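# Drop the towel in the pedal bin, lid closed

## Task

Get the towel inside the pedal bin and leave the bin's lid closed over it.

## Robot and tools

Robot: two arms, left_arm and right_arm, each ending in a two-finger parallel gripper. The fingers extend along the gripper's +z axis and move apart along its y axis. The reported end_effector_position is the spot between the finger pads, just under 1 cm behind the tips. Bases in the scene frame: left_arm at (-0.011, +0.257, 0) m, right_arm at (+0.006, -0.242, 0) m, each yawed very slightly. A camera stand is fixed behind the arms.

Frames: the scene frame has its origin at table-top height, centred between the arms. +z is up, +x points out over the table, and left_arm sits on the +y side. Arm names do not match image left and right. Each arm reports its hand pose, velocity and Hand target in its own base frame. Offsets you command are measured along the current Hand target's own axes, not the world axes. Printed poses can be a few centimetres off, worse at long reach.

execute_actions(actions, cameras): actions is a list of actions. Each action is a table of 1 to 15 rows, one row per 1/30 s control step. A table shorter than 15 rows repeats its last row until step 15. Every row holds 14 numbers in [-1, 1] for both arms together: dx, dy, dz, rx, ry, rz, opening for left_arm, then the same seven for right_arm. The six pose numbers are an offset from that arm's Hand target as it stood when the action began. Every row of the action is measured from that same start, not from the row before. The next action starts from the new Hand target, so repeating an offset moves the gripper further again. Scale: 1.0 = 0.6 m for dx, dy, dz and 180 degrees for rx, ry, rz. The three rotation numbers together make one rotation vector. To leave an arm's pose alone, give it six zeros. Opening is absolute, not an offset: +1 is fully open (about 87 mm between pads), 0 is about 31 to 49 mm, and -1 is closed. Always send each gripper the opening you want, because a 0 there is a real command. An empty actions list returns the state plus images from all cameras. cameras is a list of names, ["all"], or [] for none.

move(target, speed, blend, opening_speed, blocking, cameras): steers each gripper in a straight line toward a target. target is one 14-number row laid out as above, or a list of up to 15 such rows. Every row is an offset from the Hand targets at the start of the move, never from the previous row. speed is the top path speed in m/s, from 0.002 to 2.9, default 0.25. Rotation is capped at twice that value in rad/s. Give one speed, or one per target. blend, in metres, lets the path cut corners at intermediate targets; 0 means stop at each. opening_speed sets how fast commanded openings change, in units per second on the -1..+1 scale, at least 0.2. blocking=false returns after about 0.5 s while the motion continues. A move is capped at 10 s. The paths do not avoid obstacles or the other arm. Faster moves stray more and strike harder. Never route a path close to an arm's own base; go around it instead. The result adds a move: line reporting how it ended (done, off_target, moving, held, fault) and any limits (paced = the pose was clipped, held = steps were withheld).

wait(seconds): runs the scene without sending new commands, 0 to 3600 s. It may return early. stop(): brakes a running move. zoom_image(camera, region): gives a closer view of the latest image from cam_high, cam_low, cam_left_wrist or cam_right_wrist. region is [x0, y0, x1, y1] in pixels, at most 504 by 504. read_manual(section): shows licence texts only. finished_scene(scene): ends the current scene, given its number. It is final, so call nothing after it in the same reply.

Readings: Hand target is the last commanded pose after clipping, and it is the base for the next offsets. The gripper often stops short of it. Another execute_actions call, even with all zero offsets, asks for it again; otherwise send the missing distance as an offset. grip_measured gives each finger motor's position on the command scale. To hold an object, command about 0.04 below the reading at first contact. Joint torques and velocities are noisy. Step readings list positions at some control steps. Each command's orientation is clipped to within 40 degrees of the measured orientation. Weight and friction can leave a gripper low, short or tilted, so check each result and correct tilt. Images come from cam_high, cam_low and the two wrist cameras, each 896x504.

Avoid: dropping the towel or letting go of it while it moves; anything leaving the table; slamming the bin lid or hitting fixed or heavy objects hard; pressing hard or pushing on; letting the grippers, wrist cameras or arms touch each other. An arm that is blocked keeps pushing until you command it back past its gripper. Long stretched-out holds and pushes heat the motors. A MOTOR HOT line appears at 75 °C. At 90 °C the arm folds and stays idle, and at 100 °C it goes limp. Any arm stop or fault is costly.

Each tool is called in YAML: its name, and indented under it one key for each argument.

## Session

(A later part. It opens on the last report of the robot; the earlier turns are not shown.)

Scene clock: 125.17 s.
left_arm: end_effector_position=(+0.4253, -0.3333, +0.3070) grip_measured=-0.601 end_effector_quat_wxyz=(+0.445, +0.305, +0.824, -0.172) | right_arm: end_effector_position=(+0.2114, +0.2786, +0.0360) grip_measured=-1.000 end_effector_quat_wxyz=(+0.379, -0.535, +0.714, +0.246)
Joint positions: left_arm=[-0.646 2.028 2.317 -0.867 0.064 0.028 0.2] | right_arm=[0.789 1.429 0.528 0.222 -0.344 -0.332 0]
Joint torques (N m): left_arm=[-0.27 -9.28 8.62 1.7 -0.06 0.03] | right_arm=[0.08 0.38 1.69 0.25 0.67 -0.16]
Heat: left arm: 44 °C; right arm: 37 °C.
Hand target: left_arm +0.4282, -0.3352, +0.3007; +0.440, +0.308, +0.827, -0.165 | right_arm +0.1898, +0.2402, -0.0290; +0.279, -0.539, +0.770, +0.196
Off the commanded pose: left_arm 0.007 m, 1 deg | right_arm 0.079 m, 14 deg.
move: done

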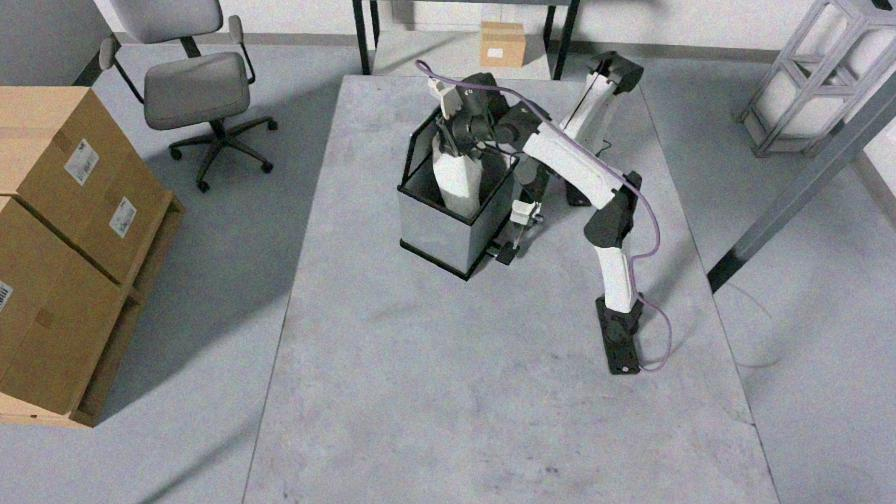

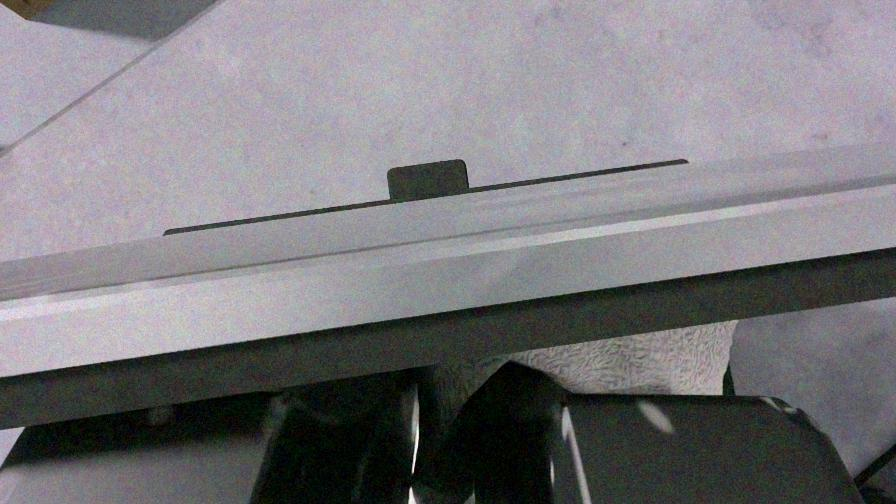

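move:
  target: [0.133,0.01,0.027,0,0,0,-1,0,0,0,0,0,0,-1]
  cameras: ["cam_high","cam_left_wrist"]
  speed: 0.1

zoom_image:
  camera: "cam_high"
  region: [380, 60, 580, 290]

Scene clock: 130.70 s.
left_arm: end_effector_position=(+0.4218, -0.3246, +0.2721) grip_measured=-0.601 end_effector_quat_wxyz=(+0.504, +0.300, +0.789, -0.182) | right_arm: end_effector_position=(+0.2119, +0.2793, +0.0370) grip_measured=-1.000 end_effector_quat_wxyz=(+0.381, -0.535, +0.713, +0.247)
Joint positions: left_arm=[-0.638 1.785 1.723 -0.378 0.064 0.047 0.199] | right_arm=[0.789 1.429 0.528 0.226 -0.344 -0.332 0]
Joint torques (N m): left_arm=[0.91 -8.94 4.01 0.93 0.11 -0.07] | right_arm=[0.08 0.36 1.68 0.21 0.68 -0.16]
Heat: left arm: 44 °C; right arm: 37 °C.
Hand target: left_arm +0.4085, -0.3103, +0.2255; +0.440, +0.309, +0.827, -0.165 | right_arm +0.1898, +0.2402, -0.0290; +0.279, -0.539, +0.770, +0.196
Off the commanded pose: left_arm 0.051 m, 9 deg | right_arm 0.080 m, 15 deg.
move: off_target (left_arm)

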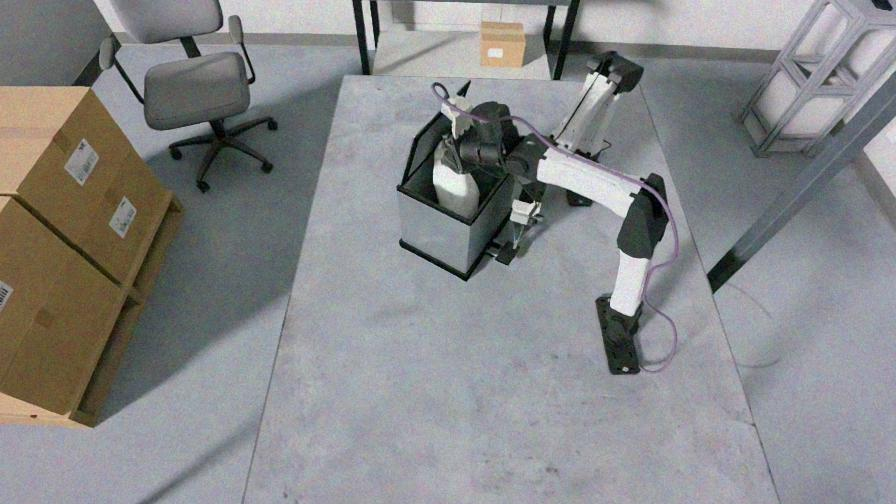

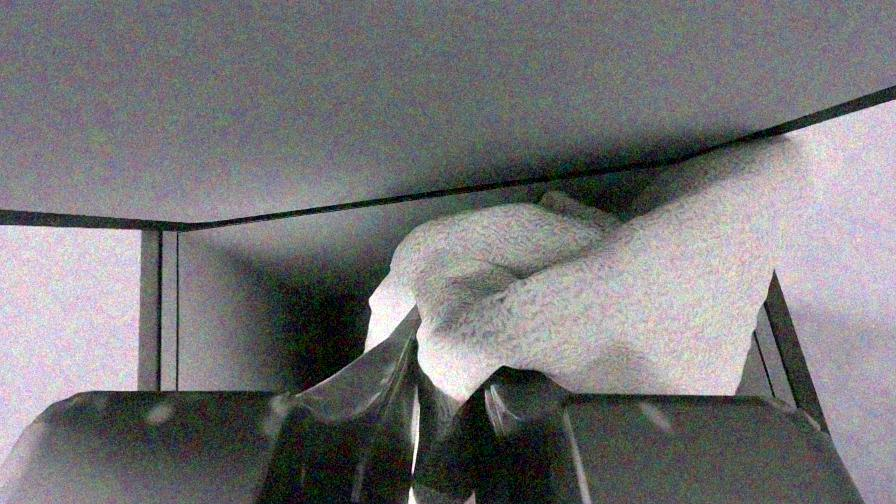

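Scaled by 2.191 from the camera's image (finer frame: 1280x720).

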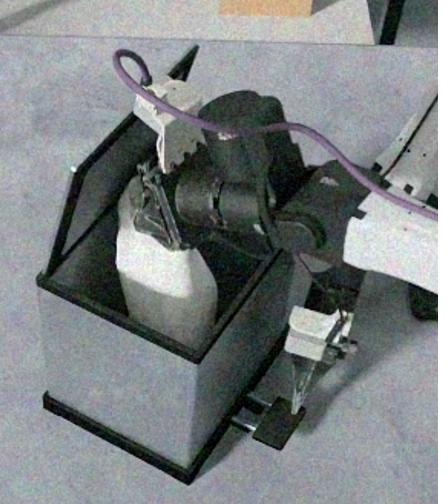

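move:
  target:
    - [-0.122,0.022,-0.132,0,0.122,0,-1,0,0,0,0,0,0,-1]
    - [-0.005,0.022,-0.052,0,0.122,0,-1,0,0,0,0,0,0,-1]
  cameras: ["cam_high","cam_left_wrist"]
  speed: 0.1

zoom_image:
  camera: "cam_high"
  region: [380, 60, 580, 290]

Scene clock: 141.13 s.
left_arm: end_effector_position=(+0.4031, -0.2908, +0.2865) grip_measured=-0.601 end_effector_quat_wxyz=(+0.338, +0.326, +0.874, -0.125) | right_arm: end_effector_position=(+0.2120, +0.2794, +0.0364) grip_measured=-1.000 end_effector_quat_wxyz=(+0.380, -0.535, +0.713, +0.247)
Joint positions: left_arm=[-0.607 2.217 2.744 -1.363 0.069 0.079 0.199] | right_arm=[0.789 1.431 0.528 0.228 -0.344 -0.332 0]
Joint torques (N m): left_arm=[0.34 -6.99 4.08 0.88 -0.01 0.08] | right_arm=[0.06 0.23 1.7 0.2 0.68 -0.15]
Heat: left arm: 45 °C; right arm: 37 °C.
Hand target: left_arm +0.3990, -0.2844, +0.2454; +0.274, +0.334, +0.896, -0.103 | right_arm +0.1898, +0.2402, -0.0290; +0.279, -0.539, +0.770, +0.196
Off the commanded pose: left_arm 0.042 m, 8 deg | right_arm 0.079 m, 15 deg.
elbow stopped short (left arm): the move would have taken joint 3 (elbow) straighter than the controller allows.
move: off_target (left_arm)

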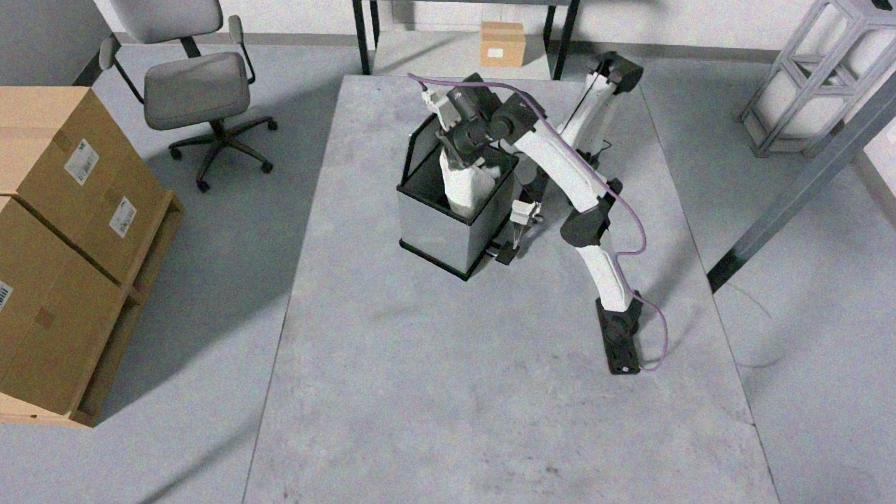

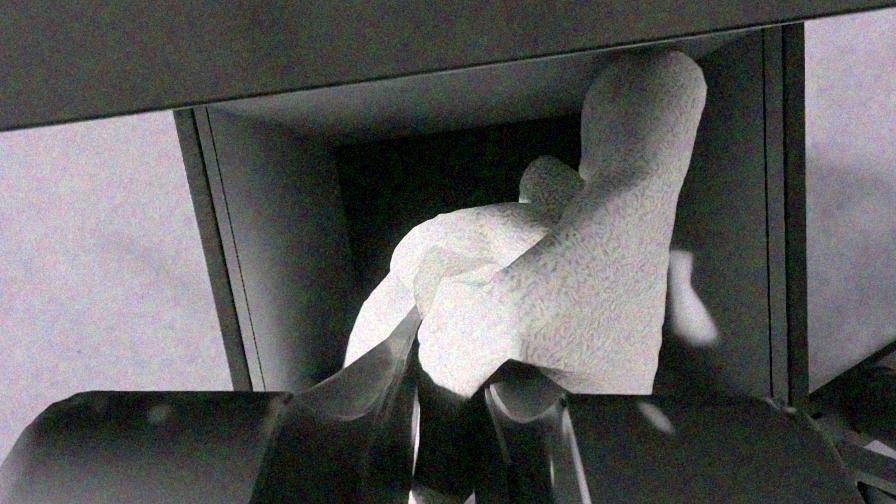

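Scaled by 2.191 from the camera's image (finer frame: 1280x720).

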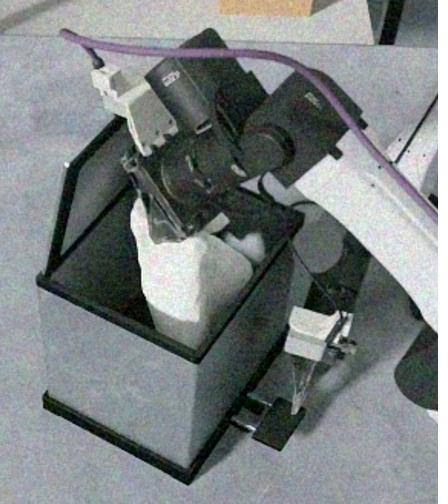

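move:
  target: [0,0,0,0,0,0,0.7,0,0,0,0,0,0,-1]
  cameras: ["cam_left_wrist"]
  opening_speed: 1.5

Scene clock: 147.67 s.
left_arm: end_effector_position=(+0.4030, -0.2909, +0.2865) grip_measured=+0.700 end_effector_quat_wxyz=(+0.338, +0.326, +0.874, -0.125) | right_arm: end_effector_position=(+0.2120, +0.2794, +0.0364) grip_measured=-1.000 end_effector_quat_wxyz=(+0.380, -0.535, +0.713, +0.247)
Joint positions: left_arm=[-0.607 2.217 2.744 -1.363 0.069 0.079 0.85] | right_arm=[0.789 1.431 0.528 0.228 -0.344 -0.332 0]
Joint torques (N m): left_arm=[0.35 -7.04 4.05 0.89 0.01 0.07] | right_arm=[0.06 0.24 1.69 0.2 0.68 -0.15]
Heat: left arm: 45 °C; right arm: 37 °C.
Hand target: left_arm +0.3990, -0.2844, +0.2454; +0.274, +0.334, +0.896, -0.103 | right_arm +0.1898, +0.2402, -0.0290; +0.279, -0.539, +0.770, +0.196
Off the commanded pose: left_arm 0.042 m, 8 deg | right_arm 0.079 m, 15 deg.
move: done

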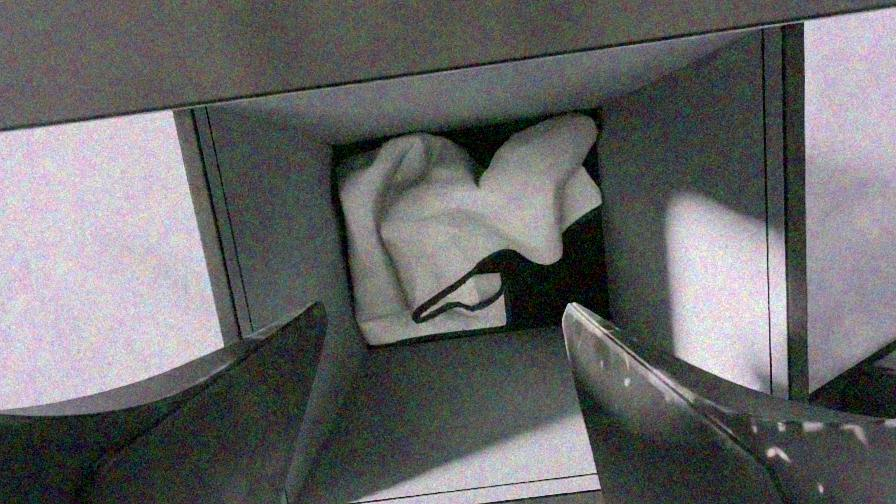

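move:
  target:
    - [-0.11,0.005,-0.29,0,-0.2,0,0.7,0,0,0,0,0,0,-1]
    - [0.125,0.355,-0.446,0,-0.2,0,0.7,0,0,0,0,0,0,-1]
    - [0.125,0.355,-0.446,0,-0.2,0,0.7,-0.115,0,-0.138,0,0,0,-1]
  cameras: ["cam_high"]
  speed: [0.15,0.25,0.05]
  blend: [0.03,0,0]

wait:
  seconds: 1
  cameras: ["cam_high"]

Scene clock: 160.83 s.
left_arm: end_effector_position=(+0.3769, +0.0168, +0.4273) grip_measured=+0.700 end_effector_quat_wxyz=(+0.542, +0.284, +0.767, -0.193) | right_arm: end_effector_position=(+0.1815, +0.2363, +0.0644) grip_measured=-1.000 end_effector_quat_wxyz=(+0.257, -0.541, +0.776, +0.198)
Joint positions: left_arm=[0.41 1.772 2.446 -1.351 1.001 0.606 0.85] | right_arm=[0.796 1.294 0.739 -0.409 -0.281 -0.334 0]
Joint torques (N m): left_arm=[-0.23 -5.41 6.67 1.26 0.49 0.04] | right_arm=[-0.84 -6.09 9.14 1.15 0 -0.1]
Heat: left arm: 45 °C; right arm: 37 °C.
Hand target: left_arm +0.3786, +0.0155, +0.4249; +0.537, +0.286, +0.768, -0.201 | right_arm +0.1899, +0.2401, +0.0788; +0.279, -0.539, +0.770, +0.196
Off the commanded pose: left_arm 0.003 m, 1 deg | right_arm 0.017 m, 3 deg.
move: off_target (right_arm)

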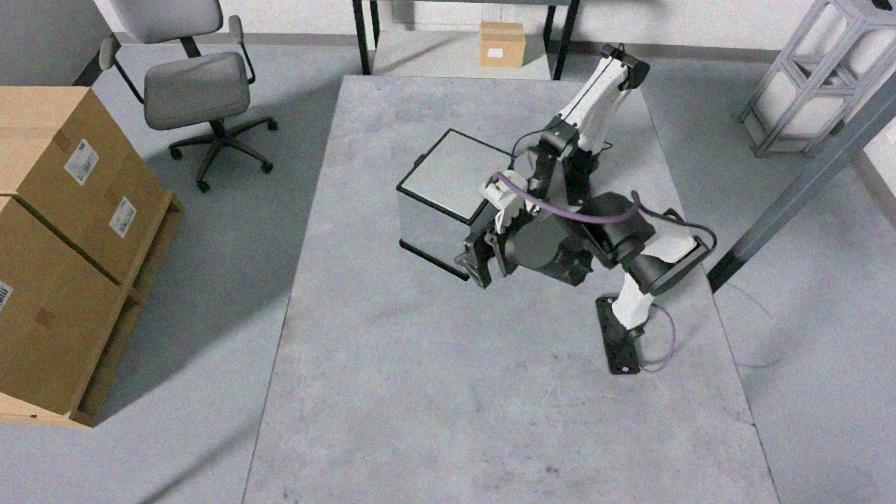

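Scene clock: 161.83 s.
left_arm: end_effector_position=(+0.3769, +0.0168, +0.4273) grip_measured=+0.700 end_effector_quat_wxyz=(+0.542, +0.284, +0.767, -0.193) | right_arm: end_effector_position=(+0.1814, +0.2363, +0.0643) grip_measured=-1.000 end_effector_quat_wxyz=(+0.257, -0.541, +0.776, +0.198)
Joint positions: left_arm=[0.41 1.772 2.446 -1.351 1.001 0.606 0.85] | right_arm=[0.796 1.294 0.739 -0.409 -0.281 -0.334 0]
Joint torques (N m): left_arm=[-0.23 -5.39 6.65 1.26 0.49 0.04] | right_arm=[-0.84 -6.09 9.14 1.15 0 -0.1]
Heat: left arm: 45 °C; right arm: 37 °C.
Hand target: left_arm +0.3786, +0.0155, +0.4249; +0.537, +0.286, +0.768, -0.201 | right_arm +0.1899, +0.2401, +0.0788; +0.279, -0.539, +0.770, +0.196
Tool commands: left_gripper/opening=+0.7 right_gripper/opening=-1.0
Off the commanded pose: left_arm 0.003 m, 1 deg | right_arm 0.017 m, 3 deg.
wait: 1.00 s; at rest by 0.17 s

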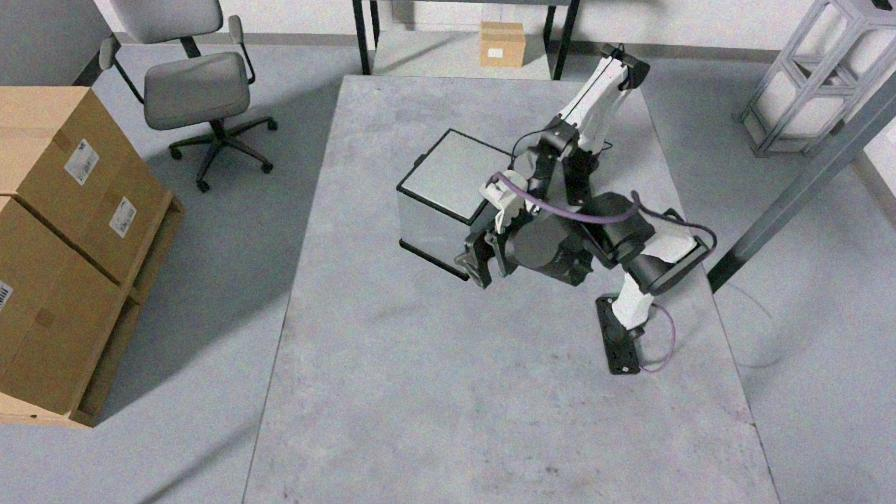

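finished_scene:
  scene: 2

The scene is finished: the task was done.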